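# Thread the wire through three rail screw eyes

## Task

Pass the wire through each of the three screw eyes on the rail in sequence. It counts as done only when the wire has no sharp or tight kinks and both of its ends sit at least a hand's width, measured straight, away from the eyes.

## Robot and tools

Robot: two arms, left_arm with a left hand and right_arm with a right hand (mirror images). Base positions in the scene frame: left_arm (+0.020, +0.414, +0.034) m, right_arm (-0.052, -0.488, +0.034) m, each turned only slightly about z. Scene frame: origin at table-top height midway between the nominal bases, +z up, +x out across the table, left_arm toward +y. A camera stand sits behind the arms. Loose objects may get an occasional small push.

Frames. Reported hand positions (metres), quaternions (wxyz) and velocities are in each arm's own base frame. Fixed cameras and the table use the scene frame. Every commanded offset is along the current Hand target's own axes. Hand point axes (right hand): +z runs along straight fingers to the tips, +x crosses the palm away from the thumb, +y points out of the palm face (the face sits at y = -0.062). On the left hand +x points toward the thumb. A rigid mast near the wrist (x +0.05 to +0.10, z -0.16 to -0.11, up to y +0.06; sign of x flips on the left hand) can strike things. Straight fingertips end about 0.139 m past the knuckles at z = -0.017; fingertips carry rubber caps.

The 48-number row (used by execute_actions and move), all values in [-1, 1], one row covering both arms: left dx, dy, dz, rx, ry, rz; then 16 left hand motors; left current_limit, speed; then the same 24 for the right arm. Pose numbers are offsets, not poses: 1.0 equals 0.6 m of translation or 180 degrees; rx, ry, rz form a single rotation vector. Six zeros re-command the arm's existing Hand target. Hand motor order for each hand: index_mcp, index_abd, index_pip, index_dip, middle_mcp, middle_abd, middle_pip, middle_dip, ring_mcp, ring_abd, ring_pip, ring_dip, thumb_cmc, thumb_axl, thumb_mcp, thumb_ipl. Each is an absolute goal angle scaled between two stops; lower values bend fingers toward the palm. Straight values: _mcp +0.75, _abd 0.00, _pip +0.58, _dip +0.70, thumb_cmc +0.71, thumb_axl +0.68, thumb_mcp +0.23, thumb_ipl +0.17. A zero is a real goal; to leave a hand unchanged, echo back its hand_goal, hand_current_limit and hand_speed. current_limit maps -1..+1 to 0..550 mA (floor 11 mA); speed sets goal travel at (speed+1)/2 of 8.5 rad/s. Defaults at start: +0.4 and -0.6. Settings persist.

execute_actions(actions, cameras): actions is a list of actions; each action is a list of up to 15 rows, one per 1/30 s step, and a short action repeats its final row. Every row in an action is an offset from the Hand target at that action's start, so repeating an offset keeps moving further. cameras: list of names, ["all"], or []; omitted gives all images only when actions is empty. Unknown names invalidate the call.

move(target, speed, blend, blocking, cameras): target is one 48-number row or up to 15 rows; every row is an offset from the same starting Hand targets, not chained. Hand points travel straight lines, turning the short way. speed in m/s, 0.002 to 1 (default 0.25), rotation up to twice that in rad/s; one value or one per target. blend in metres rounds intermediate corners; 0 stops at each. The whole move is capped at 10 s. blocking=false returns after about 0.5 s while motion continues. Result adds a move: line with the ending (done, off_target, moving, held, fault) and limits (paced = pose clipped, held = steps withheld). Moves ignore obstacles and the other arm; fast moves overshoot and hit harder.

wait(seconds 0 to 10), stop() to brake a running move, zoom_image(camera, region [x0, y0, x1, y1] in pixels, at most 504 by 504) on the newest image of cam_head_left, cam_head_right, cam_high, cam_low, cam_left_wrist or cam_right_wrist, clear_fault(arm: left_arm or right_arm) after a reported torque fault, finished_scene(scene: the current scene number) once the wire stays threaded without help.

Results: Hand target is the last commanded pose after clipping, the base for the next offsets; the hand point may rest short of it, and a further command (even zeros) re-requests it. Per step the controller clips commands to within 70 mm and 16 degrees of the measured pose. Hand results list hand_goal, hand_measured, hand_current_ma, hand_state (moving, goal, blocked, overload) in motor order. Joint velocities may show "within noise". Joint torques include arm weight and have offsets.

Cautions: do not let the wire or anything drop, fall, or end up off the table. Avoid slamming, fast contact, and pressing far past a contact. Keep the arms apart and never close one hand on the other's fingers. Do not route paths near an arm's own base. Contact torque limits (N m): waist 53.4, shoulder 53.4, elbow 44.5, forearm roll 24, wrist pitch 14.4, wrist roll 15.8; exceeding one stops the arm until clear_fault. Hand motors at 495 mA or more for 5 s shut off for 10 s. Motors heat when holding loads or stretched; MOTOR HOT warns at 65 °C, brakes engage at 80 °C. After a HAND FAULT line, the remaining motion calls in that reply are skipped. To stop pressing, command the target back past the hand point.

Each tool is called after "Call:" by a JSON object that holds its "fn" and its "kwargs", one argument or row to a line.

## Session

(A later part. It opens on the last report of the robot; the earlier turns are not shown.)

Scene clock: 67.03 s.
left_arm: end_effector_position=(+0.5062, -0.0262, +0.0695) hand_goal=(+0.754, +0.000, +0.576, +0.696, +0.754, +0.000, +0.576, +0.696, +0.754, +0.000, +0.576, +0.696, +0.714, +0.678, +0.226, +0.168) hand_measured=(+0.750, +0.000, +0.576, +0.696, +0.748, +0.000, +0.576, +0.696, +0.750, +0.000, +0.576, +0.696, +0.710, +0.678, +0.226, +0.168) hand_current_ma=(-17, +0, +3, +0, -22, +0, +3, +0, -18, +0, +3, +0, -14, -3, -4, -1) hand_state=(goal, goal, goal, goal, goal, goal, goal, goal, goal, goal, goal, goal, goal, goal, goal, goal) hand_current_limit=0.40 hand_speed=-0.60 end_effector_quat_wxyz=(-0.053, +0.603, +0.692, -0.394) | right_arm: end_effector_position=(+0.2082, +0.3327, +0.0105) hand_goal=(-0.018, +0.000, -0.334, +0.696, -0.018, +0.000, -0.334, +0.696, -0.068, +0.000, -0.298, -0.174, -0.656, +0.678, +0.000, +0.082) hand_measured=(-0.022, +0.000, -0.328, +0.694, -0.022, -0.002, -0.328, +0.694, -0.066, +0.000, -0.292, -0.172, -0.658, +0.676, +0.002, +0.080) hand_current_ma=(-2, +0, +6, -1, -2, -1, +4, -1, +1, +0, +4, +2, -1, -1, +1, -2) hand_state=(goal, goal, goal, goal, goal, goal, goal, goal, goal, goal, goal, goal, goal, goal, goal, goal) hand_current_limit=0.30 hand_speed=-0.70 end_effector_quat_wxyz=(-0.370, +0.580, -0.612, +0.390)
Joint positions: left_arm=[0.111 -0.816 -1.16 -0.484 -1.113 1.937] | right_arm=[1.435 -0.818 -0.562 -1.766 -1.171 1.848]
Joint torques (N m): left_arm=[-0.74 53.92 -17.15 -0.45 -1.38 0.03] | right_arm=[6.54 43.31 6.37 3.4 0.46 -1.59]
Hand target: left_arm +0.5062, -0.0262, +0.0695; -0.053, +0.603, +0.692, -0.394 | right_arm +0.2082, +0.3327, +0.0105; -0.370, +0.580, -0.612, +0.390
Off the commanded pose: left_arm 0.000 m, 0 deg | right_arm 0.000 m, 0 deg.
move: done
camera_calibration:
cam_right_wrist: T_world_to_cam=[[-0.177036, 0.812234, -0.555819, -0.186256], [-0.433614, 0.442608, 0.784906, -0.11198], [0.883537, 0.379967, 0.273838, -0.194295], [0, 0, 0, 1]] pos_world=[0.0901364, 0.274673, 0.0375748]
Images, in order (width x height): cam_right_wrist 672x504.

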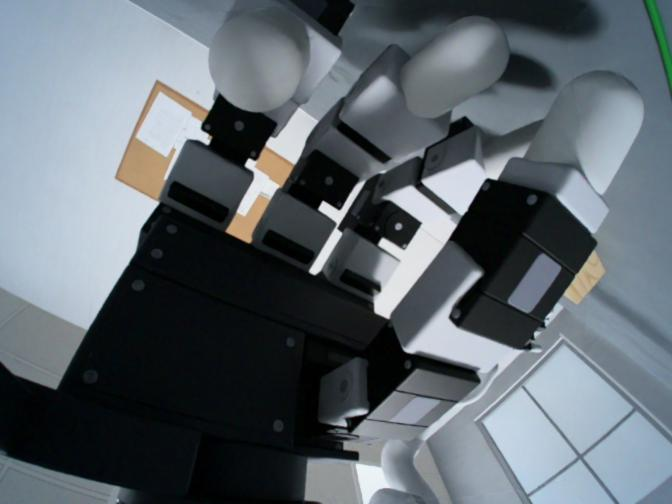

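Call:
{"fn": "move", "kwargs": {
  "target": [
    [0,0,0,0,0,0,0.754,0,0.576,0.696,0.754,0,0.576,0.696,0.754,0,0.576,0.696,0.714,0.678,0.226,0.168,0.4,-0.6,0.001,0.0084,-0.0181,0,0,0,-0.018,0,-0.334,0.696,-0.018,0,-0.334,0.696,-0.068,0,-0.299,-0.174,-0.657,0.677,0,0.081,0.3,-0.7],
    [0,0,0,0,0,0,0.754,0,0.576,0.696,0.754,0,0.576,0.696,0.754,0,0.576,0.696,0.714,0.678,0.226,0.168,0.4,-0.6,0.001,0.0235,-0.0111,0,0,0,-0.018,0,-0.334,0.696,-0.018,0,-0.334,0.696,-0.068,0,-0.299,-0.174,-0.657,0.677,0,0.081,0.3,-0.7]
  ],
  "cameras": ["cam_right_wrist"],
  "speed": 0.05
}}

Call:
{"fn": "move", "kwargs": {
  "target": [0,0,0,0,0,0,0.754,0,0.576,0.696,0.754,0,0.576,0.696,0.754,0,0.576,0.696,0.714,0.678,0.226,0.168,0.4,-0.6,0,0.003,0.0014,0,0,0,-0.018,0,-0.334,0.696,-0.018,0,-0.334,0.696,-0.068,0,-0.299,-0.174,-0.657,0.677,0,0.081,0.3,-0.7],
  "speed": 0.02
}}

Call:
{"fn": "move", "kwargs": {
  "target": [0,0,0,0,0,0,0.754,0,0.576,0.696,0.754,0,0.576,0.696,0.754,0,0.576,0.696,0.714,0.678,0.226,0.168,0.4,-0.6,0,0.0015,0.0007,0,0,0,-0.018,0,-0.334,0.696,-0.018,0,-0.334,0.696,-0.068,0,-0.299,-0.174,-0.657,0.677,0,0.081,0.3,-0.7],
  "speed": 0.02
}}

Call:
{"fn": "move", "kwargs": {
  "target": [0,0,0,0,0,0,0.754,0,0.576,0.696,0.754,0,0.576,0.696,0.754,0,0.576,0.696,0.714,0.678,0.226,0.168,0.4,-0.6,0,0.0015,0.0007,0,0,0,-0.018,0,-0.334,0.696,-0.018,0,-0.334,0.696,-0.068,0,-0.299,-0.174,-0.657,0.677,0,0.081,0.3,-0.7],
  "cameras": ["cam_right_wrist"],
  "speed": 0.02
}}

Call:
{"fn": "zoom_image", "kwargs": {
  "camera": "cam_right_wrist",
  "region": [400, 0, 672, 250]
}}

Scene clock: 69.30 s.
left_arm: end_effector_position=(+0.5062, -0.0262, +0.0695) hand_goal=(+0.754, +0.000, +0.576, +0.696, +0.754, +0.000, +0.576, +0.696, +0.754, +0.000, +0.576, +0.696, +0.714, +0.678, +0.226, +0.168) hand_measured=(+0.750, +0.000, +0.576, +0.696, +0.748, +0.000, +0.576, +0.696, +0.750, +0.000, +0.576, +0.696, +0.710, +0.678, +0.226, +0.168) hand_current_ma=(-17, +0, +3, +0, -22, +0, +3, +0, -18, +0, +3, +0, -14, -3, -4, -1) hand_state=(goal, goal, goal, goal, goal, goal, goal, goal, goal, goal, goal, goal, goal, goal, goal, goal) hand_current_limit=0.40 hand_speed=-0.60 end_effector_quat_wxyz=(-0.053, +0.603, +0.692, -0.394) | right_arm: end_effector_position=(+0.1962, +0.3327, +0.0006) hand_goal=(-0.018, +0.000, -0.334, +0.696, -0.018, +0.000, -0.334, +0.696, -0.068, +0.000, -0.298, -0.174, -0.656, +0.678, +0.000, +0.082) hand_measured=(-0.022, +0.000, -0.328, +0.694, -0.020, -0.002, -0.328, +0.694, -0.066, +0.000, -0.292, -0.172, -0.658, +0.676, +0.002, +0.080) hand_current_ma=(-2, +0, +5, -1, -2, -1, +4, -1, +1, +0, +4, +2, -1, -1, +1, -2) hand_state=(goal, goal, goal, goal, goal, goal, goal, goal, goal, goal, goal, goal, goal, goal, goal, goal) hand_current_limit=0.30 hand_speed=-0.70 end_effector_quat_wxyz=(-0.370, +0.580, -0.612, +0.390)
Joint positions: left_arm=[0.111 -0.816 -1.16 -0.484 -1.113 1.937] | right_arm=[1.472 -0.85 -0.573 -1.74 -1.165 1.873]
Joint torques (N m): left_arm=[-1.68 53.54 -16.81 -0.19 -1.4 0.01] | right_arm=[5.94 19.43 -15.72 -3.19 -4.27 1.98]
Hand target: left_arm +0.5062, -0.0262, +0.0695; -0.053, +0.603, +0.692, -0.394 | right_arm +0.1962, +0.3328, +0.0005; -0.370, +0.580, -0.612, +0.390
Off the commanded pose: left_arm 0.000 m, 0 deg | right_arm 0.000 m, 0 deg.
move: done
camera_calibration:
cam_right_wrist: T_world_to_cam=[[-0.177036, 0.812234, -0.555819, -0.193939], [-0.433614, 0.442608, 0.784906, -0.109335], [0.883537, 0.379967, 0.273838, -0.180954], [0, 0, 0, 1]] pos_world=[0.0781364, 0.274673, 0.0275748]
Images, in order (width x height): cam_right_wrist 672x504.

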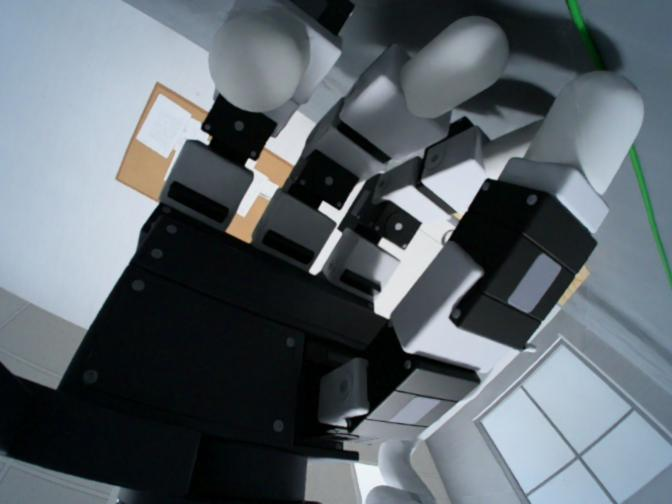

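Scene clock: 70.00 s.
left_arm: end_effector_position=(+0.5062, -0.0262, +0.0695) hand_goal=(+0.754, +0.000, +0.576, +0.696, +0.754, +0.000, +0.576, +0.696, +0.754, +0.000, +0.576, +0.696, +0.714, +0.678, +0.226, +0.168) hand_measured=(+0.750, +0.000, +0.576, +0.696, +0.748, +0.000, +0.576, +0.696, +0.750, +0.000, +0.576, +0.696, +0.710, +0.678, +0.226, +0.168) hand_current_ma=(-17, +0, +3, +0, -22, +0, +3, +0, -18, +0, +3, +0, -14, -3, -4, -1) hand_state=(goal, goal, goal, goal, goal, goal, goal, goal, goal, goal, goal, goal, goal, goal, goal, goal) hand_current_limit=0.40 hand_speed=-0.60 end_effector_quat_wxyz=(-0.053, +0.603, +0.692, -0.394) | right_arm: end_effector_position=(+0.1962, +0.3328, -0.0014) hand_goal=(-0.018, +0.000, -0.334, +0.696, -0.018, +0.000, -0.334, +0.696, -0.068, +0.000, -0.298, -0.174, -0.656, +0.678, +0.000, +0.082) hand_measured=(-0.022, +0.000, -0.328, +0.694, -0.020, -0.002, -0.328, +0.694, -0.066, +0.000, -0.292, -0.172, -0.658, +0.676, +0.002, +0.080) hand_current_ma=(-2, +0, +5, -1, -2, -1, +4, -1, +1, +0, +4, +2, -1, -1, +1, -2) hand_state=(goal, goal, goal, goal, goal, goal, goal, goal, goal, goal, goal, goal, goal, goal, goal, goal) hand_current_limit=0.30 hand_speed=-0.70 end_effector_quat_wxyz=(-0.370, +0.580, -0.612, +0.390)
Joint positions: left_arm=[0.111 -0.816 -1.16 -0.484 -1.113 1.937] | right_arm=[1.472 -0.857 -0.576 -1.741 -1.165 1.877]
Joint torques (N m): left_arm=[-0.73 53.64 -17.3 0.06 -1.47 0.12] | right_arm=[2.21 18.04 -15.68 -3.25 -4.49 1.94]
Hand target: left_arm +0.5062, -0.0262, +0.0695; -0.053, +0.603, +0.692, -0.394 | right_arm +0.1962, +0.3327, -0.0014; -0.370, +0.580, -0.612, +0.390
Off the commanded pose: left_arm 0.000 m, 0 deg | right_arm 0.000 m, 0 deg.
move: done

Scene clock: 70.70 s.
left_arm: end_effector_position=(+0.5062, -0.0262, +0.0695) hand_goal=(+0.754, +0.000, +0.576, +0.696, +0.754, +0.000, +0.576, +0.696, +0.754, +0.000, +0.576, +0.696, +0.714, +0.678, +0.226, +0.168) hand_measured=(+0.750, +0.000, +0.576, +0.696, +0.748, +0.000, +0.576, +0.696, +0.750, +0.000, +0.576, +0.696, +0.710, +0.678, +0.226, +0.168) hand_current_ma=(-17, +0, +3, +0, -22, +0, +3, +0, -18, +0, +3, +0, -14, -3, -4, -1) hand_state=(goal, goal, goal, goal, goal, goal, goal, goal, goal, goal, goal, goal, goal, goal, goal, goal) hand_current_limit=0.40 hand_speed=-0.60 end_effector_quat_wxyz=(-0.053, +0.603, +0.692, -0.394) | right_arm: end_effector_position=(+0.1962, +0.3328, -0.0024) hand_goal=(-0.018, +0.000, -0.334, +0.696, -0.018, +0.000, -0.334, +0.696, -0.068, +0.000, -0.298, -0.174, -0.656, +0.678, +0.000, +0.082) hand_measured=(-0.022, +0.000, -0.328, +0.694, -0.020, -0.002, -0.328, +0.694, -0.066, +0.000, -0.292, -0.172, -0.658, +0.676, +0.002, +0.080) hand_current_ma=(-2, +0, +5, -1, -2, -1, +4, -1, +1, +0, +4, +2, -1, -1, +1, -2) hand_state=(goal, goal, goal, goal, goal, goal, goal, goal, goal, goal, goal, goal, goal, goal, goal, goal) hand_current_limit=0.30 hand_speed=-0.70 end_effector_quat_wxyz=(-0.370, +0.580, -0.612, +0.390)
Joint positions: left_arm=[0.111 -0.816 -1.16 -0.484 -1.113 1.937] | right_arm=[1.472 -0.86 -0.577 -1.742 -1.166 1.879]
Joint torques (N m): left_arm=[-1.3 52.68 -16.75 -0.34 -1.46 0.11] | right_arm=[-0.54 17.67 -15.74 -2.96 -4.59 2]
Hand target: left_arm +0.5062, -0.0262, +0.0695; -0.053, +0.603, +0.692, -0.394 | right_arm +0.1962, +0.3327, -0.0024; -0.370, +0.580, -0.612, +0.390
Off the commanded pose: left_arm 0.000 m, 0 deg | right_arm 0.000 m, 0 deg.
move: done

Scene clock: 71.40 s.
left_arm: end_effector_position=(+0.5062, -0.0262, +0.0695) hand_goal=(+0.754, +0.000, +0.576, +0.696, +0.754, +0.000, +0.576, +0.696, +0.754, +0.000, +0.576, +0.696, +0.714, +0.678, +0.226, +0.168) hand_measured=(+0.750, +0.000, +0.576, +0.696, +0.748, +0.000, +0.576, +0.696, +0.750, +0.000, +0.576, +0.696, +0.710, +0.678, +0.226, +0.168) hand_current_ma=(-17, +0, +3, +0, -22, +0, +3, +0, -18, +0, +3, +0, -14, -3, -4, -1) hand_state=(goal, goal, goal, goal, goal, goal, goal, goal, goal, goal, goal, goal, goal, goal, goal, goal) hand_current_limit=0.40 hand_speed=-0.60 end_effector_quat_wxyz=(-0.053, +0.603, +0.692, -0.394) | right_arm: end_effector_position=(+0.1962, +0.3328, -0.0034) hand_goal=(-0.018, +0.000, -0.334, +0.696, -0.018, +0.000, -0.334, +0.696, -0.068, +0.000, -0.298, -0.174, -0.656, +0.678, +0.000, +0.082) hand_measured=(-0.022, +0.000, -0.328, +0.694, -0.020, -0.002, -0.328, +0.694, -0.066, +0.000, -0.292, -0.172, -0.658, +0.676, +0.002, +0.080) hand_current_ma=(-2, +0, +5, -1, -2, -1, +4, -1, +1, +0, +4, +2, -1, -1, +1, -2) hand_state=(goal, goal, goal, goal, goal, goal, goal, goal, goal, goal, goal, goal, goal, goal, goal, goal) hand_current_limit=0.30 hand_speed=-0.70 end_effector_quat_wxyz=(-0.370, +0.580, -0.612, +0.390)
Joint positions: left_arm=[0.111 -0.816 -1.16 -0.484 -1.113 1.937] | right_arm=[1.472 -0.863 -0.578 -1.743 -1.166 1.881]
Joint torques (N m): left_arm=[0.8 53.54 -17.35 0.04 -1.43 0.14] | right_arm=[-4.6 17.82 -15.78 -3.12 -4.5 1.88]
Hand target: left_arm +0.5062, -0.0262, +0.0695; -0.053, +0.603, +0.692, -0.394 | right_arm +0.1962, +0.3327, -0.0034; -0.370, +0.580, -0.612, +0.390
Off the commanded pose: left_arm 0.000 m, 0 deg | right_arm 0.000 m, 0 deg.
move: done
camera_calibration:
cam_right_wrist: T_world_to_cam=[[-0.177028, 0.812226, -0.555833, -0.19616], [-0.433617, 0.442622, 0.784896, -0.106199], [0.883537, 0.379967, 0.273838, -0.179859], [0, 0, 0, 1]] pos_world=[0.0781364, 0.274673, 0.0235748]
Images, in order (width x height): cam_right_wrist 672x504.

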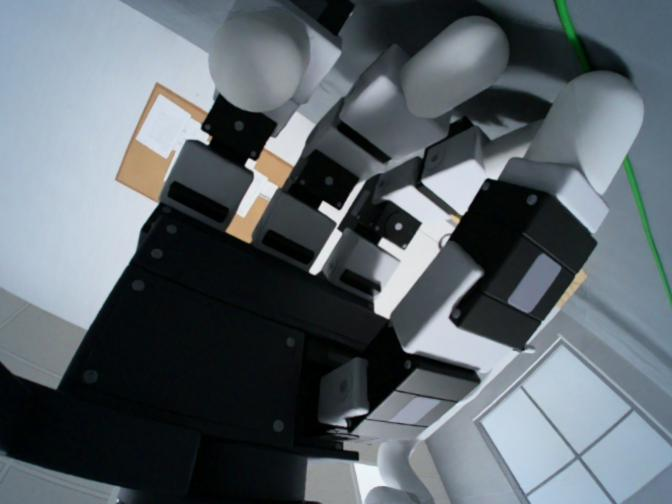

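Scaled by 1.853 from the camera's 672x504 image, which has a finer 960x720 frame.

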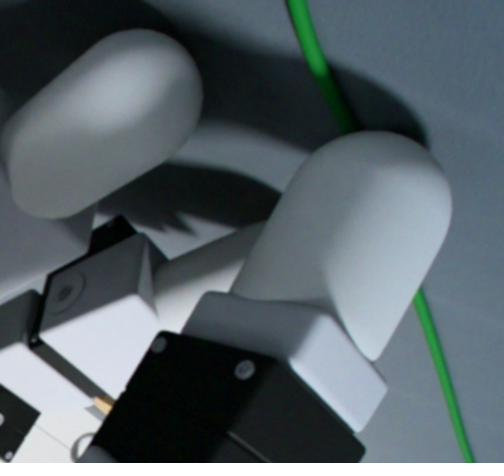

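Call:
{"fn": "move", "kwargs": {
  "target": [0,0,0,0,0,0,0.754,0,0.576,0.696,0.754,0,0.576,0.696,0.754,0,0.576,0.696,0.714,0.678,0.226,0.168,0.4,-0.6,0,0.0015,0.0007,0,0,0,-0.018,0,-0.334,0.696,-0.018,0,-0.334,0.696,-0.068,0,-0.299,-0.174,-0.657,0.677,0,0.081,0.3,-0.7],
  "speed": 0.02
}}

Call:
{"fn": "move", "kwargs": {
  "target": [0,0,0,0,0,0,0.754,0,0.576,0.696,0.754,0,0.576,0.696,0.754,0,0.576,0.696,0.714,0.678,0.226,0.168,0.4,-0.6,0,0.0015,0.0007,0,0,0,-0.018,0,-0.334,0.696,-0.018,0,-0.334,0.696,-0.068,0,-0.299,-0.174,-0.657,0.677,0,0.081,0.3,-0.7],
  "speed": 0.02
}}

Call:
{"fn": "move", "kwargs": {
  "target": [0,0,0,0,0,0,0.754,0,0.576,0.696,0.754,0,0.576,0.696,0.754,0,0.576,0.696,0.714,0.678,0.226,0.168,0.4,-0.6,0,0.0015,0.0007,0,0,0,-0.018,0,-0.334,0.696,-0.018,0,-0.334,0.696,-0.068,0,-0.299,-0.174,-0.657,0.677,0,0.081,0.3,-0.7],
  "speed": 0.02
}}

Scene clock: 72.60 s.
left_arm: end_effector_position=(+0.5062, -0.0262, +0.0695) hand_goal=(+0.754, +0.000, +0.576, +0.696, +0.754, +0.000, +0.576, +0.696, +0.754, +0.000, +0.576, +0.696, +0.714, +0.678, +0.226, +0.168) hand_measured=(+0.750, +0.000, +0.576, +0.696, +0.748, +0.000, +0.576, +0.696, +0.750, +0.000, +0.576, +0.696, +0.710, +0.678, +0.226, +0.168) hand_current_ma=(-17, +0, +3, +0, -22, +0, +3, +0, -18, +0, +3, +0, -14, -3, -4, -1) hand_state=(goal, goal, goal, goal, goal, goal, goal, goal, goal, goal, goal, goal, goal, goal, goal, goal) hand_current_limit=0.40 hand_speed=-0.60 end_effector_quat_wxyz=(-0.053, +0.603, +0.692, -0.394) | right_arm: end_effector_position=(+0.1962, +0.3327, -0.0044) hand_goal=(-0.018, +0.000, -0.334, +0.696, -0.018, +0.000, -0.334, +0.696, -0.068, +0.000, -0.298, -0.174, -0.656, +0.678, +0.000, +0.082) hand_measured=(-0.022, +0.000, -0.328, +0.694, -0.020, -0.002, -0.328, +0.694, -0.066, +0.000, -0.292, -0.172, -0.658, +0.676, +0.002, +0.080) hand_current_ma=(-2, +0, +5, -1, -2, -1, +4, -1, +1, +0, +4, +2, -1, -1, +1, -2) hand_state=(goal, goal, goal, goal, goal, goal, goal, goal, goal, goal, goal, goal, goal, goal, goal, goal) hand_current_limit=0.30 hand_speed=-0.70 end_effector_quat_wxyz=(-0.370, +0.580, -0.612, +0.390)
Joint positions: left_arm=[0.111 -0.816 -1.16 -0.484 -1.113 1.937] | right_arm=[1.472 -0.866 -0.58 -1.743 -1.166 1.883]
Joint torques (N m): left_arm=[-1.11 52.6 -16.96 0.25 -1.54 0.09] | right_arm=[-4.28 18.02 -15.7 -3.17 -4.44 1.94]
Hand target: left_arm +0.5062, -0.0262, +0.0695; -0.053, +0.603, +0.692, -0.394 | right_arm +0.1962, +0.3327, -0.0044; -0.370, +0.580, -0.612, +0.390
Off the commanded pose: left_arm 0.000 m, 0 deg | right_arm 0.000 m, 0 deg.
move: done

Scene clock: 73.30 s.
left_arm: end_effector_position=(+0.5062, -0.0262, +0.0695) hand_goal=(+0.754, +0.000, +0.576, +0.696, +0.754, +0.000, +0.576, +0.696, +0.754, +0.000, +0.576, +0.696, +0.714, +0.678, +0.226, +0.168) hand_measured=(+0.750, +0.000, +0.576, +0.696, +0.748, +0.000, +0.576, +0.696, +0.750, +0.000, +0.576, +0.696, +0.710, +0.678, +0.226, +0.168) hand_current_ma=(-17, +0, +3, +0, -22, +0, +3, +0, -18, +0, +3, +0, -14, -3, -4, -1) hand_state=(goal, goal, goal, goal, goal, goal, goal, goal, goal, goal, goal, goal, goal, goal, goal, goal) hand_current_limit=0.40 hand_speed=-0.60 end_effector_quat_wxyz=(-0.053, +0.603, +0.692, -0.394) | right_arm: end_effector_position=(+0.1962, +0.3328, -0.0054) hand_goal=(-0.018, +0.000, -0.334, +0.696, -0.018, +0.000, -0.334, +0.696, -0.068, +0.000, -0.298, -0.174, -0.656, +0.678, +0.000, +0.082) hand_measured=(-0.016, +0.000, -0.340, +0.694, -0.018, -0.002, -0.336, +0.694, -0.066, +0.000, -0.292, -0.172, -0.658, +0.676, +0.002, +0.080) hand_current_ma=(+1, +0, -4, -1, +0, -1, -1, -1, +1, +0, +4, +2, -1, -1, +1, -2) hand_state=(goal, goal, goal, goal, goal, goal, goal, goal, goal, goal, goal, goal, goal, goal, goal, goal) hand_current_limit=0.30 hand_speed=-0.70 end_effector_quat_wxyz=(-0.370, +0.580, -0.612, +0.390)
Joint positions: left_arm=[0.111 -0.816 -1.16 -0.484 -1.113 1.937] | right_arm=[1.472 -0.87 -0.581 -1.744 -1.167 1.885]
Joint torques (N m): left_arm=[-0.88 53.28 -16.44 0.19 -1.53 0.06] | right_arm=[-4.77 16.56 -14.72 -3.68 -2.34 1.7]
Hand target: left_arm +0.5062, -0.0262, +0.0695; -0.053, +0.603, +0.692, -0.394 | right_arm +0.1962, +0.3327, -0.0054; -0.370, +0.580, -0.612, +0.390
Off the commanded pose: left_arm 0.000 m, 0 deg | right_arm 0.000 m, 0 deg.
move: done

Scene clock: 74.00 s.
left_arm: end_effector_position=(+0.5062, -0.0262, +0.0695) hand_goal=(+0.754, +0.000, +0.576, +0.696, +0.754, +0.000, +0.576, +0.696, +0.754, +0.000, +0.576, +0.696, +0.714, +0.678, +0.226, +0.168) hand_measured=(+0.750, +0.000, +0.576, +0.696, +0.748, +0.000, +0.576, +0.696, +0.750, +0.000, +0.576, +0.696, +0.710, +0.678, +0.226, +0.168) hand_current_ma=(-17, +0, +3, +0, -22, +0, +3, +0, -18, +0, +3, +0, -14, -3, -4, -1) hand_state=(goal, goal, goal, goal, goal, goal, goal, goal, goal, goal, goal, goal, goal, goal, goal, goal) hand_current_limit=0.40 hand_speed=-0.60 end_effector_quat_wxyz=(-0.053, +0.603, +0.692, -0.394) | right_arm: end_effector_position=(+0.1962, +0.3328, -0.0063) hand_goal=(-0.018, +0.000, -0.334, +0.696, -0.018, +0.000, -0.334, +0.696, -0.068, +0.000, -0.298, -0.174, -0.656, +0.678, +0.000, +0.082) hand_measured=(-0.012, -0.004, -0.350, +0.692, -0.014, -0.006, -0.346, +0.692, -0.066, +0.000, -0.292, -0.172, -0.658, +0.676, +0.004, +0.074) hand_current_ma=(+4, -1, -18, -4, +2, -3, -13, -3, +1, +0, +4, +2, -2, -1, +5, -11) hand_state=(goal, goal, goal, goal, goal, goal, goal, goal, goal, goal, goal, goal, goal, goal, goal, goal) hand_current_limit=0.30 hand_speed=-0.70 end_effector_quat_wxyz=(-0.370, +0.580, -0.612, +0.390)
Joint positions: left_arm=[0.111 -0.816 -1.16 -0.484 -1.113 1.937] | right_arm=[1.472 -0.873 -0.583 -1.745 -1.167 1.887]
Joint torques (N m): left_arm=[-2.01 52.98 -17.65 -0.07 -1.59 0.04] | right_arm=[-4.05 7.51 -12.24 -4.52 2.1 0.87]
Hand target: left_arm +0.5062, -0.0262, +0.0695; -0.053, +0.603, +0.692, -0.394 | right_arm +0.1962, +0.3327, -0.0064; -0.370, +0.580, -0.612, +0.390
Off the commanded pose: left_arm 0.000 m, 0 deg | right_arm 0.000 m, 0 deg.
move: done

Call:
{"fn": "move", "kwargs": {
  "target": [
    [0,0,0,0,0,0,0.754,0,0.576,0.696,0.754,0,0.576,0.696,0.754,0,0.576,0.696,0.714,0.678,0.226,0.168,0.4,-0.6,0,-0.002,-0.001,0,0,0,-0.018,0,-0.334,0.696,-0.018,0,-0.334,0.696,-0.068,0,-0.299,-0.174,-0.657,0.677,0,0.081,0.3,-0.9],
    [0,0,0,0,0,0,0.754,0,0.576,0.696,0.754,0,0.576,0.696,0.754,0,0.576,0.696,0.714,0.678,0.226,0.168,0.4,-0.6,0,-0.002,-0.001,0,0,0,-0.16,0,-0.203,0.696,-0.16,0,-0.203,0.696,-0.068,0,-0.299,-0.174,-0.657,0.677,0,0.081,0.3,-0.9],
    [0,0,0,0,0,0,0.754,0,0.576,0.696,0.754,0,0.576,0.696,0.754,0,0.576,0.696,0.714,0.678,0.226,0.168,0.4,-0.6,0,-0.002,-0.001,0,0,0,-0.234,0,-0.124,0.696,-0.234,0,-0.124,0.696,-0.068,0,-0.299,-0.174,-0.657,0.677,0,0.081,0.3,-0.9]
  ],
  "cameras": ["cam_right_wrist"],
  "speed": 0.05
}}

Call:
{"fn": "zoom_image", "kwargs": {
  "camera": "cam_right_wrist",
  "region": [400, 0, 672, 250]
}}

Call:
{"fn": "move", "kwargs": {
  "target": [0,0,0,0,0,0,0.754,0,0.576,0.696,0.754,0,0.576,0.696,0.754,0,0.576,0.696,0.714,0.678,0.226,0.168,0.4,-0.6,0,0,0,0,0,0,-0.318,0,-0.031,0.696,-0.318,0,-0.031,0.696,-0.068,0,-0.299,-0.174,-0.657,0.677,0,0.081,0.3,-0.9],
  "cameras": ["cam_right_wrist"],
  "speed": 0.05
}}

Call:
{"fn": "zoom_image", "kwargs": {
  "camera": "cam_right_wrist",
  "region": [400, 0, 672, 250]
}}

Scene clock: 76.73 s.
left_arm: end_effector_position=(+0.5062, -0.0262, +0.0695) hand_goal=(+0.754, +0.000, +0.576, +0.696, +0.754, +0.000, +0.576, +0.696, +0.754, +0.000, +0.576, +0.696, +0.714, +0.678, +0.226, +0.168) hand_measured=(+0.750, +0.000, +0.576, +0.696, +0.748, +0.000, +0.576, +0.696, +0.750, +0.000, +0.576, +0.696, +0.710, +0.678, +0.226, +0.168) hand_current_ma=(-17, +0, +3, +0, -22, +0, +3, +0, -18, +0, +3, +0, -14, -3, -4, -1) hand_state=(goal, goal, goal, goal, goal, goal, goal, goal, goal, goal, goal, goal, goal, goal, goal, goal) hand_current_limit=0.40 hand_speed=-0.60 end_effector_quat_wxyz=(-0.053, +0.603, +0.692, -0.394) | right_arm: end_effector_position=(+0.1961, +0.3328, -0.0050) hand_goal=(-0.234, +0.000, -0.124, +0.696, -0.234, +0.000, -0.124, +0.696, -0.068, +0.000, -0.298, -0.174, -0.656, +0.678, +0.000, +0.082) hand_measured=(-0.228, -0.002, -0.124, +0.694, -0.228, -0.004, -0.124, +0.694, -0.066, +0.000, -0.292, -0.172, -0.658, +0.676, +0.002, +0.080) hand_current_ma=(+5, +0, +0, -1, +5, -1, +0, -1, +1, +0, +4, +2, -1, -1, +1, -1) hand_state=(goal, goal, goal, goal, goal, goal, goal, goal, goal, goal, goal, goal, goal, goal, goal, goal) hand_current_limit=0.30 hand_speed=-0.90 end_effector_quat_wxyz=(-0.370, +0.580, -0.612, +0.390)
Joint positions: left_arm=[0.111 -0.816 -1.16 -0.484 -1.113 1.937] | right_arm=[1.472 -0.868 -0.581 -1.744 -1.167 1.884]
Joint torques (N m): left_arm=[-1.96 52.39 -17.44 -0.19 -1.47 0.07] | right_arm=[3.31 25.54 6.09 -2.08 0.44 -1.23]
Hand target: left_arm +0.5062, -0.0262, +0.0695; -0.053, +0.603, +0.692, -0.394 | right_arm +0.1961, +0.3327, -0.0051; -0.370, +0.580, -0.612, +0.390
Off the commanded pose: left_arm 0.000 m, 0 deg | right_arm 0.000 m, 0 deg.
move: done
camera_calibration:
cam_right_wrist: T_world_to_cam=[[-0.176963, 0.812264, -0.555798, -0.197066], [-0.433574, 0.442625, 0.784918, -0.104947], [0.883571, 0.379881, 0.273848, -0.179399], [0, 0, 0, 1]] pos_world=[0.078136, 0.274672, 0.0219746]
Images, in order (width x height): cam_right_wrist 672x504.

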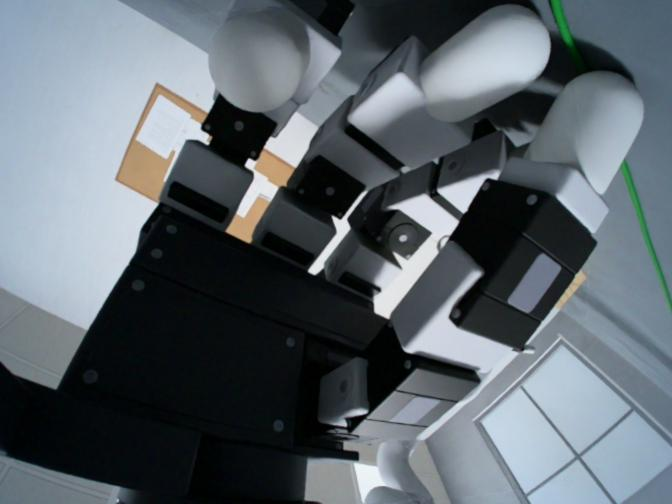

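Scaled by 1.853 from the camera's 672x504 image, which has a finer 960x720 frame.

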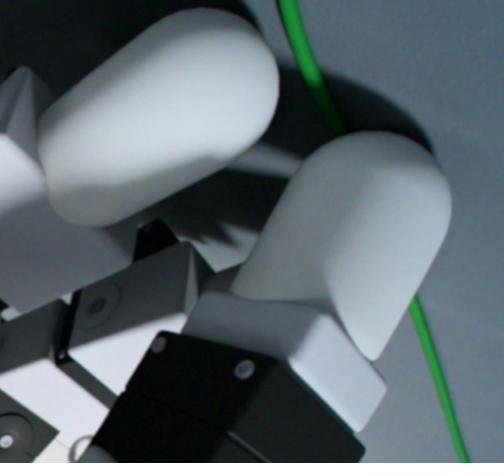

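Scene clock: 77.23 s.
left_arm: end_effector_position=(+0.5062, -0.0262, +0.0695) hand_goal=(+0.754, +0.000, +0.576, +0.696, +0.754, +0.000, +0.576, +0.696, +0.754, +0.000, +0.576, +0.696, +0.714, +0.678, +0.226, +0.168) hand_measured=(+0.750, +0.000, +0.576, +0.696, +0.748, +0.000, +0.576, +0.696, +0.750, +0.000, +0.576, +0.696, +0.710, +0.678, +0.226, +0.168) hand_current_ma=(-17, +0, +3, +0, -22, +0, +3, +0, -18, +0, +3, +0, -14, -3, -4, -1) hand_state=(goal, goal, goal, goal, goal, goal, goal, goal, goal, goal, goal, goal, goal, goal, goal, goal) hand_current_limit=0.40 hand_speed=-0.60 end_effector_quat_wxyz=(-0.053, +0.603, +0.692, -0.394) | right_arm: end_effector_position=(+0.1961, +0.3328, -0.0050) hand_goal=(-0.318, +0.000, -0.030, +0.696, -0.318, +0.000, -0.030, +0.696, -0.068, +0.000, -0.298, -0.174, -0.656, +0.678, +0.000, +0.082) hand_measured=(-0.304, -0.002, -0.034, +0.694, -0.308, -0.004, -0.034, +0.694, -0.066, +0.000, -0.292, -0.172, -0.658, +0.676, +0.002, +0.082) hand_current_ma=(+18, +0, -2, -1, +9, -1, -2, -1, +1, +0, +4, +2, -1, -1, +1, +0) hand_state=(goal, goal, goal, goal, goal, goal, goal, goal, goal, goal, goal, goal, goal, goal, goal, goal) hand_current_limit=0.30 hand_speed=-0.90 end_effector_quat_wxyz=(-0.370, +0.580, -0.612, +0.390)
Joint positions: left_arm=[0.111 -0.816 -1.16 -0.484 -1.113 1.937] | right_arm=[1.472 -0.868 -0.581 -1.744 -1.167 1.884]
Joint torques (N m): left_arm=[-2.04 53.68 -17.45 -0.1 -1.54 0.23] | right_arm=[1.82 19.87 5.08 -2.99 0.2 -0.94]
Hand target: left_arm +0.5062, -0.0262, +0.0695; -0.053, +0.603, +0.692, -0.394 | right_arm +0.1961, +0.3327, -0.0051; -0.370, +0.580, -0.612, +0.390
Off the commanded pose: left_arm 0.000 m, 0 deg | right_arm 0.000 m, 0 deg.
move: done
camera_calibration:
cam_right_wrist: T_world_to_cam=[[-0.177059, 0.812259, -0.555775, -0.197058], [-0.433604, 0.442562, 0.784937, -0.104928], [0.883537, 0.379967, 0.273839, -0.17942], [0, 0, 0, 1]] pos_world=[0.0781365, 0.274673, 0.0219745]
Images, in order (width x height): cam_right_wrist 672x504.

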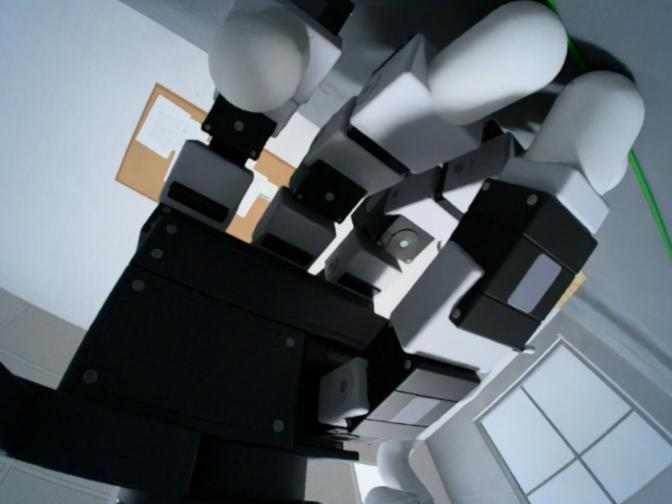

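Scaled by 1.853 from the camera's 672x504 image, which has a finer 960x720 frame.

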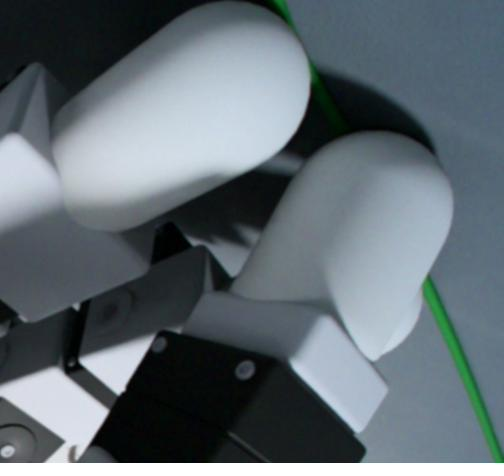

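Call:
{"fn": "move", "kwargs": {
  "target": [0,0,0,0,0,0,0.754,0,0.576,0.696,0.754,0,0.576,0.696,0.754,0,0.576,0.696,0.714,0.678,0.226,0.168,0.4,-0.6,0,0,0,0,0,0,-0.404,0,0.074,0.696,-0.404,0,0.074,0.696,-0.068,0,-0.299,-0.174,-0.657,0.677,0,0.081,0.3,-0.9],
  "cameras": ["cam_right_wrist"],
  "speed": 0.05
}}

Call:
{"fn": "zoom_image", "kwargs": {
  "camera": "cam_right_wrist",
  "region": [400, 0, 672, 250]
}}

Call:
{"fn": "move", "kwargs": {
  "target": [0,0,0,0,0,0,0.754,0,0.576,0.696,0.754,0,0.576,0.696,0.754,0,0.576,0.696,0.714,0.678,0.226,0.168,0.4,-0.6,0,0,0,0,0,0,-0.48,0,0.15,0.696,-0.48,0,0.15,0.696,-0.068,0,-0.299,-0.174,-0.657,0.677,0,0.081,0.3,-0.9],
  "cameras": ["cam_right_wrist"],
  "speed": 0.05
}}

Call:
{"fn": "zoom_image", "kwargs": {
  "camera": "cam_right_wrist",
  "region": [400, 0, 672, 250]
}}

Scene clock: 78.17 s.
left_arm: end_effector_position=(+0.5062, -0.0262, +0.0695) hand_goal=(+0.754, +0.000, +0.576, +0.696, +0.754, +0.000, +0.576, +0.696, +0.754, +0.000, +0.576, +0.696, +0.714, +0.678, +0.226, +0.168) hand_measured=(+0.750, +0.000, +0.576, +0.696, +0.748, +0.000, +0.576, +0.696, +0.750, +0.000, +0.576, +0.696, +0.710, +0.678, +0.226, +0.168) hand_current_ma=(-17, +0, +3, +0, -22, +0, +3, +0, -18, +0, +3, +0, -14, -3, -4, -1) hand_state=(goal, goal, goal, goal, goal, goal, goal, goal, goal, goal, goal, goal, goal, goal, goal, goal) hand_current_limit=0.40 hand_speed=-0.60 end_effector_quat_wxyz=(-0.053, +0.603, +0.692, -0.394) | right_arm: end_effector_position=(+0.1961, +0.3327, -0.0051) hand_goal=(-0.404, +0.000, +0.074, +0.696, -0.404, +0.000, +0.074, +0.696, -0.068, +0.000, -0.298, -0.174, -0.656, +0.678, +0.000, +0.082) hand_measured=(-0.374, -0.002, +0.060, +0.694, -0.382, -0.004, +0.064, +0.694, -0.066, +0.000, -0.292, -0.172, -0.658, +0.676, +0.014, +0.090) hand_current_ma=(+52, +0, -15, -1, +33, -1, -9, -1, +1, +0, +4, +2, -1, -1, +22, +10) hand_state=(blocked, goal, goal, goal, blocked, goal, goal, goal, goal, goal, goal, goal, goal, goal, goal, goal) hand_current_limit=0.30 hand_speed=-0.90 end_effector_quat_wxyz=(-0.370, +0.580, -0.612, +0.390)
Joint positions: left_arm=[0.111 -0.816 -1.16 -0.484 -1.113 1.937] | right_arm=[1.472 -0.869 -0.581 -1.744 -1.167 1.884]
Joint torques (N m): left_arm=[-2.15 52.77 -16.75 0.35 -1.47 -0.06] | right_arm=[-1.92 17.15 3.69 -3.34 -0.4 -0.75]
Hand target: left_arm +0.5062, -0.0262, +0.0695; -0.053, +0.603, +0.692, -0.394 | right_arm +0.1961, +0.3327, -0.0051; -0.370, +0.580, -0.612, +0.390
Off the commanded pose: left_arm 0.000 m, 0 deg | right_arm 0.000 m, 0 deg.
move: done
camera_calibration:
cam_right_wrist: T_world_to_cam=[[-0.177036, 0.812234, -0.555819, -0.197051], [-0.433614, 0.442608, 0.784906, -0.104939], [0.883537, 0.379967, 0.273838, -0.17942], [0, 0, 0, 1]] pos_world=[0.0781364, 0.274673, 0.0219748]
Images, in order (width x height): cam_right_wrist 672x504.

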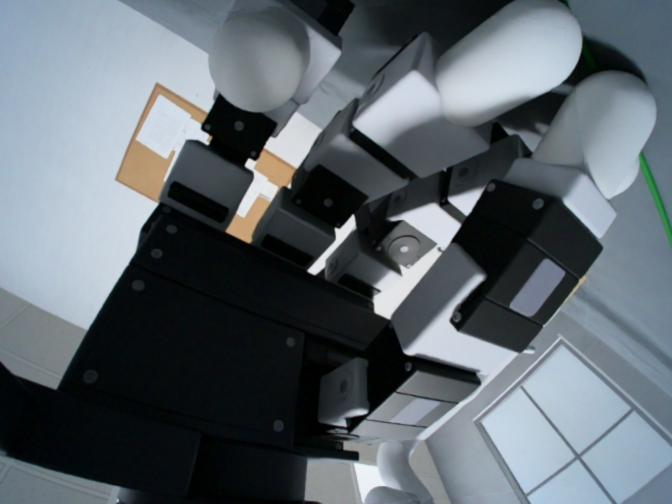

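Scaled by 1.853 from the camera's 672x504 image, which has a finer 960x720 frame.

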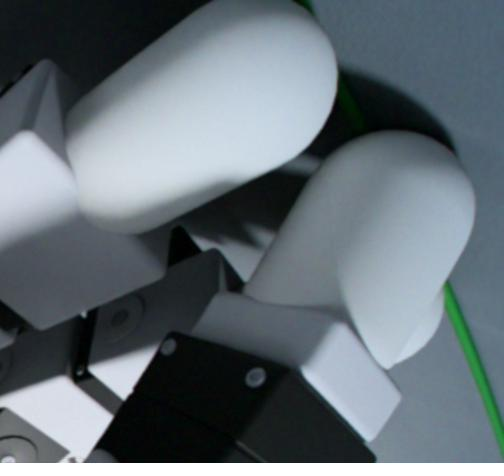

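Scene clock: 78.67 s.
left_arm: end_effector_position=(+0.5062, -0.0262, +0.0695) hand_goal=(+0.754, +0.000, +0.576, +0.696, +0.754, +0.000, +0.576, +0.696, +0.754, +0.000, +0.576, +0.696, +0.714, +0.678, +0.226, +0.168) hand_measured=(+0.750, +0.000, +0.576, +0.696, +0.748, +0.000, +0.576, +0.696, +0.750, +0.000, +0.576, +0.696, +0.710, +0.678, +0.226, +0.168) hand_current_ma=(-17, +0, +3, +0, -22, +0, +3, +0, -18, +0, +3, +0, -14, -3, -4, -1) hand_state=(goal, goal, goal, goal, goal, goal, goal, goal, goal, goal, goal, goal, goal, goal, goal, goal) hand_current_limit=0.40 hand_speed=-0.60 end_effector_quat_wxyz=(-0.053, +0.603, +0.692, -0.394) | right_arm: end_effector_position=(+0.1961, +0.3327, -0.0051) hand_goal=(-0.480, +0.000, +0.150, +0.696, -0.480, +0.000, +0.150, +0.696, -0.068, +0.000, -0.298, -0.174, -0.656, +0.678, +0.000, +0.082) hand_measured=(-0.436, -0.002, +0.144, +0.694, -0.444, -0.004, +0.148, +0.694, -0.066, +0.000, -0.292, -0.172, -0.658, +0.676, +0.022, +0.096) hand_current_ma=(+93, +0, -4, -1, +70, -1, -1, +0, +1, +0, +4, +2, -1, -1, +48, +23) hand_state=(blocked, goal, goal, goal, blocked, goal, goal, goal, goal, goal, goal, goal, goal, goal, blocked, goal) hand_current_limit=0.30 hand_speed=-0.90 end_effector_quat_wxyz=(-0.370, +0.580, -0.612, +0.390)
Joint positions: left_arm=[0.111 -0.816 -1.16 -0.484 -1.113 1.937] | right_arm=[1.472 -0.869 -0.581 -1.744 -1.167 1.884]
Joint torques (N m): left_arm=[-1.07 54.12 -17.03 -0.06 -1.48 0.03] | right_arm=[-3.8 16.49 2.49 -3.25 -0.73 -0.51]
Hand target: left_arm +0.5062, -0.0262, +0.0695; -0.053, +0.603, +0.692, -0.394 | right_arm +0.1961, +0.3327, -0.0051; -0.370, +0.580, -0.612, +0.390
Off the commanded pose: left_arm 0.000 m, 0 deg | right_arm 0.000 m, 0 deg.
move: done
camera_calibration:
cam_right_wrist: T_world_to_cam=[[-0.177036, 0.812234, -0.555819, -0.197051], [-0.433614, 0.442608, 0.784906, -0.104939], [0.883537, 0.379967, 0.273838, -0.17942], [0, 0, 0, 1]] pos_world=[0.0781364, 0.274673, 0.0219748]
Images, in order (width x height): cam_right_wrist 672x504.

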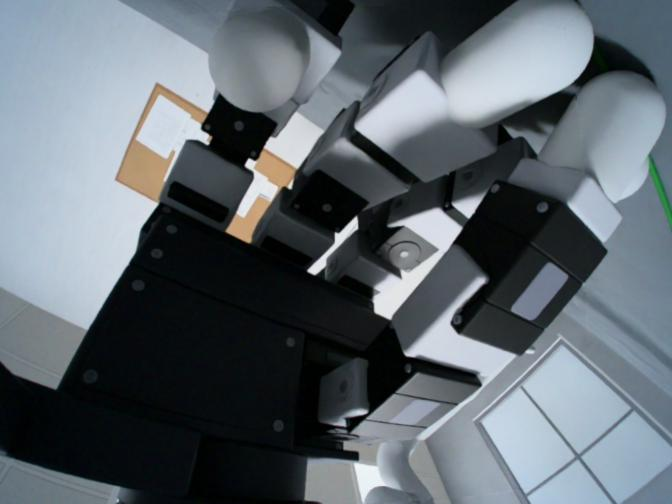

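Scaled by 1.853 from the camera's 672x504 image, which has a finer 960x720 frame.

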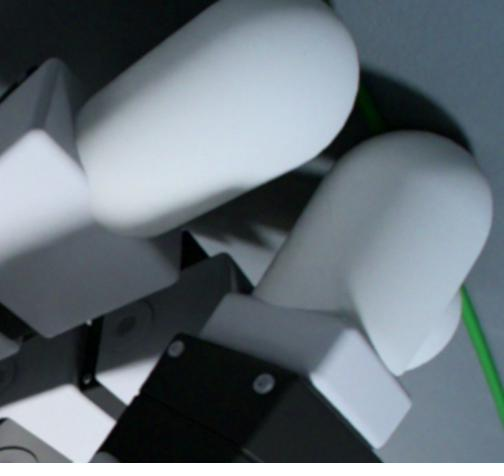

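Call:
{"fn": "move", "kwargs": {
  "target": [
    [0,0,0,0,0,0,0.754,0,0.576,0.696,0.754,0,0.576,0.696,0.754,0,0.576,0.696,0.714,0.678,0.226,0.168,0.4,-0.6,0,0,0,0,0,0,-0.6,0,0.15,0.696,-0.6,0,0.15,0.696,-0.068,0,-0.299,-0.174,-0.657,0.677,-0.1,0.0,0.3,-0.9],
    [0,0,0,0,0,0,0.754,0,0.576,0.696,0.754,0,0.576,0.696,0.754,0,0.576,0.696,0.714,0.678,0.226,0.168,0.4,-0.6,0,-0.0302,-0.0141,0,0,0,-0.6,0,0.15,0.696,-0.6,0,0.15,0.696,-0.068,0,-0.299,-0.174,-0.657,0.677,-0.1,0,0.3,-0.9]
  ],
  "cameras": ["cam_right_wrist"],
  "speed": 0.02
}}

Call:
{"fn": "zoom_image", "kwargs": {
  "camera": "cam_right_wrist",
  "region": [400, 0, 672, 250]
}}

Scene clock: 80.73 s.
left_arm: end_effector_position=(+0.5062, -0.0262, +0.0695) hand_goal=(+0.754, +0.000, +0.576, +0.696, +0.754, +0.000, +0.576, +0.696, +0.754, +0.000, +0.576, +0.696, +0.714, +0.678, +0.226, +0.168) hand_measured=(+0.750, +0.000, +0.576, +0.696, +0.748, +0.000, +0.576, +0.696, +0.750, +0.000, +0.576, +0.696, +0.710, +0.678, +0.226, +0.168) hand_current_ma=(-17, +0, +3, +0, -22, +0, +3, +0, -18, +0, +3, +0, -14, -3, -4, -1) hand_state=(goal, goal, goal, goal, goal, goal, goal, goal, goal, goal, goal, goal, goal, goal, goal, goal) hand_current_limit=0.40 hand_speed=-0.60 end_effector_quat_wxyz=(-0.053, +0.603, +0.692, -0.394) | right_arm: end_effector_position=(+0.1961, +0.3327, +0.0149) hand_goal=(-0.600, +0.000, +0.150, +0.696, -0.600, +0.000, +0.150, +0.696, -0.068, +0.000, -0.298, -0.174, -0.656, +0.678, -0.100, +0.000) hand_measured=(-0.512, +0.002, +0.160, +0.696, -0.534, -0.004, +0.164, +0.698, -0.066, +0.000, -0.292, -0.172, -0.658, +0.678, +0.012, +0.050) hand_current_ma=(+252, +1, +11, +0, +167, -1, +16, +1, +1, +0, +4, +2, -1, +0, +357, +154) hand_state=(blocked, goal, goal, goal, blocked, goal, goal, goal, goal, goal, goal, goal, goal, goal, blocked, blocked) hand_current_limit=0.30 hand_speed=-0.90 end_effector_quat_wxyz=(-0.370, +0.580, -0.612, +0.390)
Joint positions: left_arm=[0.111 -0.816 -1.16 -0.484 -1.113 1.937] | right_arm=[1.472 -0.804 -0.553 -1.728 -1.16 1.844]
Joint torques (N m): left_arm=[-1.93 53.44 -16.74 0.19 -1.48 0.07] | right_arm=[7.34 43.46 6.61 3.66 0.88 -1.54]
Hand target: left_arm +0.5062, -0.0262, +0.0695; -0.053, +0.603, +0.692, -0.394 | right_arm +0.1961, +0.3328, +0.0149; -0.370, +0.580, -0.612, +0.390
Off the commanded pose: left_arm 0.000 m, 0 deg | right_arm 0.000 m, 0 deg.
move: done
camera_calibration:
cam_right_wrist: T_world_to_cam=[[-0.176929, 0.812228, -0.555862, -0.18594], [-0.433589, 0.442691, 0.784873, -0.120661], [0.883571, 0.379882, 0.273848, -0.184876], [0, 0, 0, 1]] pos_world=[0.078136, 0.274672, 0.041975]
Images, in order (width x height): cam_right_wrist 672x504.

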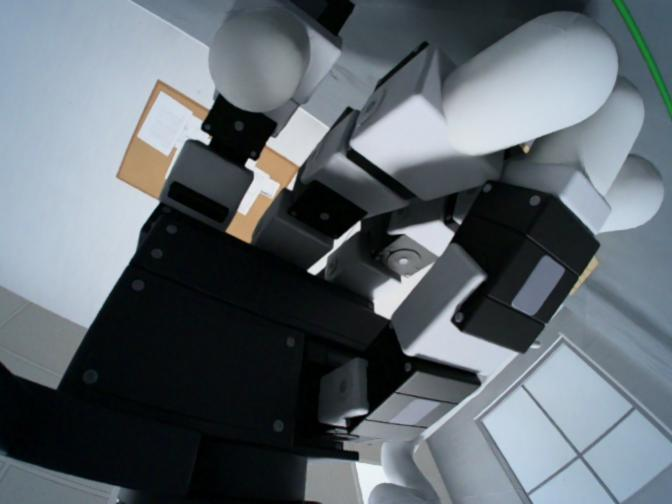

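Scaled by 1.853 from the camera's 672x504 image, which has a finer 960x720 frame.

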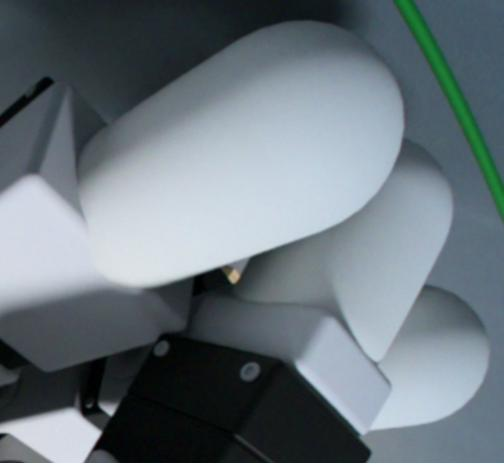

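Call:
{"fn": "move", "kwargs": {
  "target": [0,0,0,0,0,0,0.754,0,0.576,0.696,0.754,0,0.576,0.696,0.754,0,0.576,0.696,0.714,0.678,0.226,0.168,0.4,-0.6,0.0,-0.18,-0.084,0,0,0,-0.018,0,-0.334,0.696,-0.018,0,-0.334,0.696,-0.068,0,-0.299,-0.174,-0.657,0.677,0,0.081,0.3,-0.6],
  "cameras": ["cam_right_wrist","cam_high","cam_head_left","cam_head_right","cam_low"],
  "speed": 0.15
}}

Call:
{"fn": "zoom_image", "kwargs": {
  "camera": "cam_right_wrist",
  "region": [400, 0, 672, 250]
}}

Call:
{"fn": "zoom_image", "kwargs": {
  "camera": "cam_high",
  "region": [260, 50, 450, 170]
}}

Call:
{"fn": "zoom_image", "kwargs": {
  "camera": "cam_head_left",
  "region": [230, 404, 430, 504]
}}

Scene clock: 82.37 s.
left_arm: end_effector_position=(+0.5062, -0.0262, +0.0695) hand_goal=(+0.754, +0.000, +0.576, +0.696, +0.754, +0.000, +0.576, +0.696, +0.754, +0.000, +0.576, +0.696, +0.714, +0.678, +0.226, +0.168) hand_measured=(+0.750, +0.000, +0.576, +0.696, +0.748, +0.000, +0.576, +0.696, +0.750, +0.000, +0.576, +0.696, +0.710, +0.678, +0.226, +0.168) hand_current_ma=(-17, +0, +3, +0, -22, +0, +3, +0, -18, +0, +3, +0, -14, -3, -4, -1) hand_state=(goal, goal, goal, goal, goal, goal, goal, goal, goal, goal, goal, goal, goal, goal, goal, goal) hand_current_limit=0.40 hand_speed=-0.60 end_effector_quat_wxyz=(-0.053, +0.603, +0.692, -0.394) | right_arm: end_effector_position=(+0.1960, +0.3328, +0.1341) hand_goal=(-0.018, +0.000, -0.334, +0.696, -0.018, +0.000, -0.334, +0.696, -0.068, +0.000, -0.298, -0.174, -0.656, +0.678, +0.000, +0.082) hand_measured=(-0.020, +0.002, -0.328, +0.696, -0.020, -0.004, -0.328, +0.698, -0.066, +0.000, -0.292, -0.172, -0.658, +0.678, +0.002, +0.080) hand_current_ma=(-2, +1, +5, +0, -2, -2, +4, +2, +1, +0, +4, +2, -1, +0, +1, -2) hand_state=(goal, goal, goal, goal, goal, goal, goal, goal, goal, goal, goal, goal, goal, goal, goal, goal) hand_current_limit=0.30 hand_speed=-0.60 end_effector_quat_wxyz=(-0.370, +0.580, -0.612, +0.390)
Joint positions: left_arm=[0.111 -0.816 -1.16 -0.484 -1.113 1.937] | right_arm=[1.473 -0.401 -0.445 -1.594 -1.134 1.522]
Joint torques (N m): left_arm=[-1.68 53.65 -17.42 -0.31 -1.46 -0.04] | right_arm=[7.04 37.69 -1.65 2.95 0.65 -1.76]
Hand target: left_arm +0.5062, -0.0262, +0.0695; -0.053, +0.603, +0.692, -0.394 | right_arm +0.1960, +0.3328, +0.1341; -0.370, +0.580, -0.612, +0.390
Off the commanded pose: left_arm 0.000 m, 0 deg | right_arm 0.000 m, 0 deg.
move: done
camera_calibration:
cam_right_wrist: T_world_to_cam=[[-0.177001, 0.812197, -0.555883, -0.11978], [-0.433628, 0.442674, 0.784861, -0.214339], [0.883537, 0.379968, 0.273838, -0.2174], [0, 0, 0, 1]] pos_world=[0.0779364, 0.274772, 0.161175]
Images, in order (width x height): cam_head_left 672x504, cam_head_right 672x504, cam_high 672x504, cam_low 672x504, cam_right_wrist 672x504.

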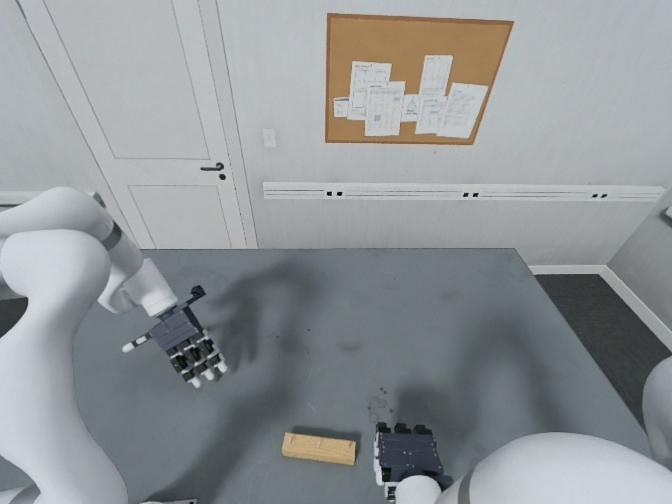

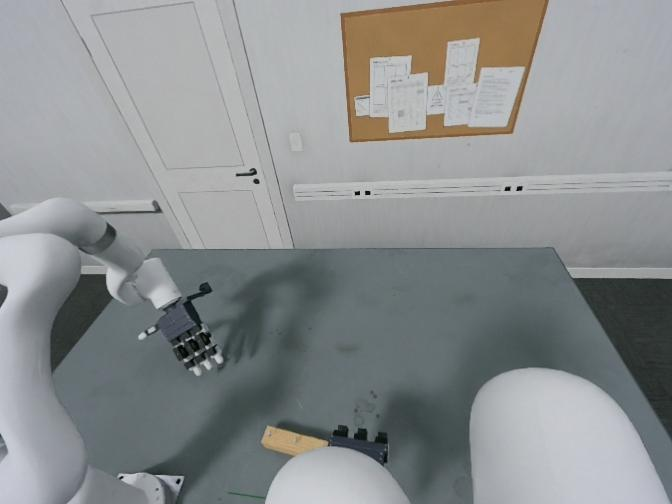

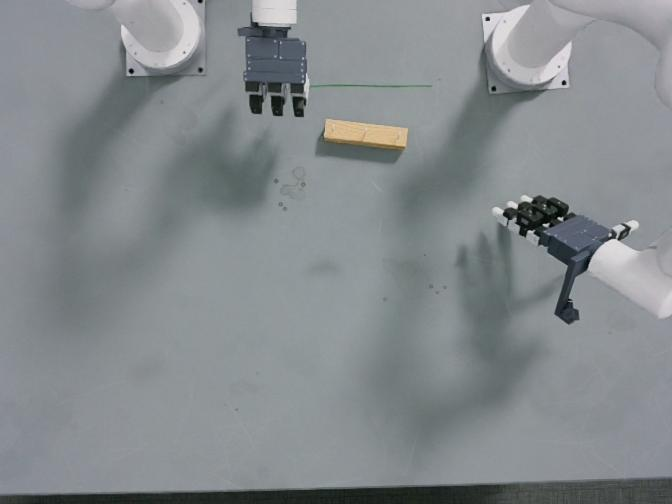

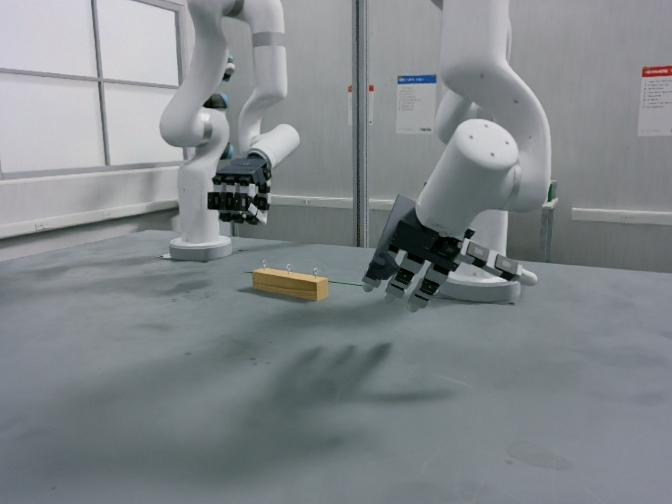

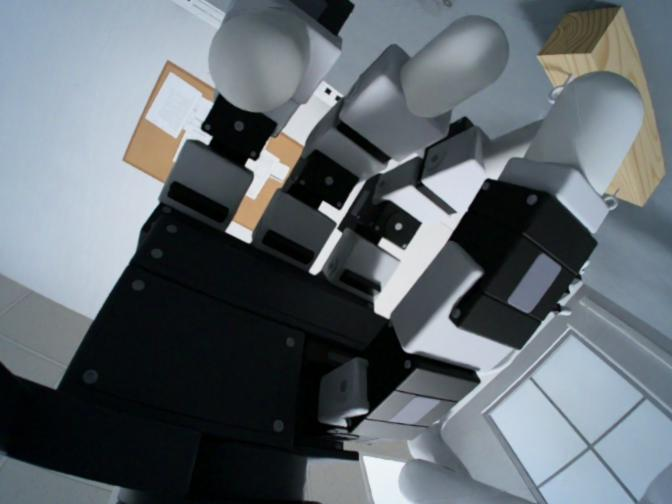

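Scaled by 1.853 from the camera's 672x504 image, which has a finer 960x720 frame.

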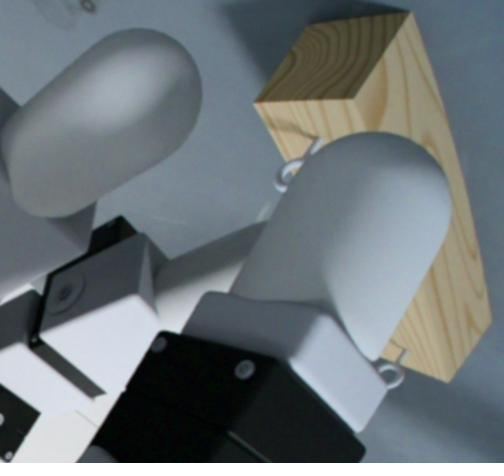

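Scaled by 2.653 from the camera's 672x504 image, which has a finer 960x720 frame.

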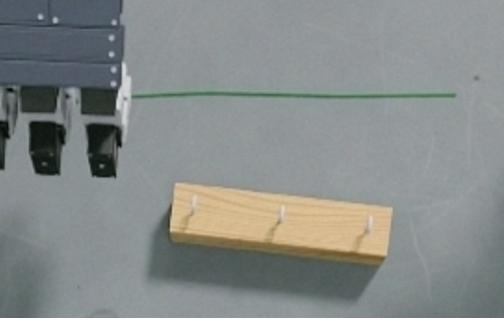

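Scaled by 2.520 from the camera's 672x504 image, which has a finer 960x720 frame.

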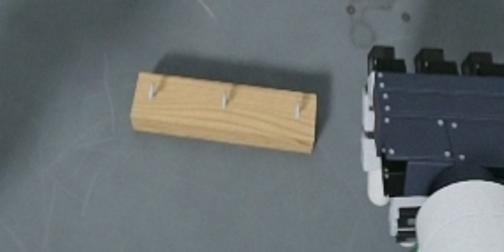

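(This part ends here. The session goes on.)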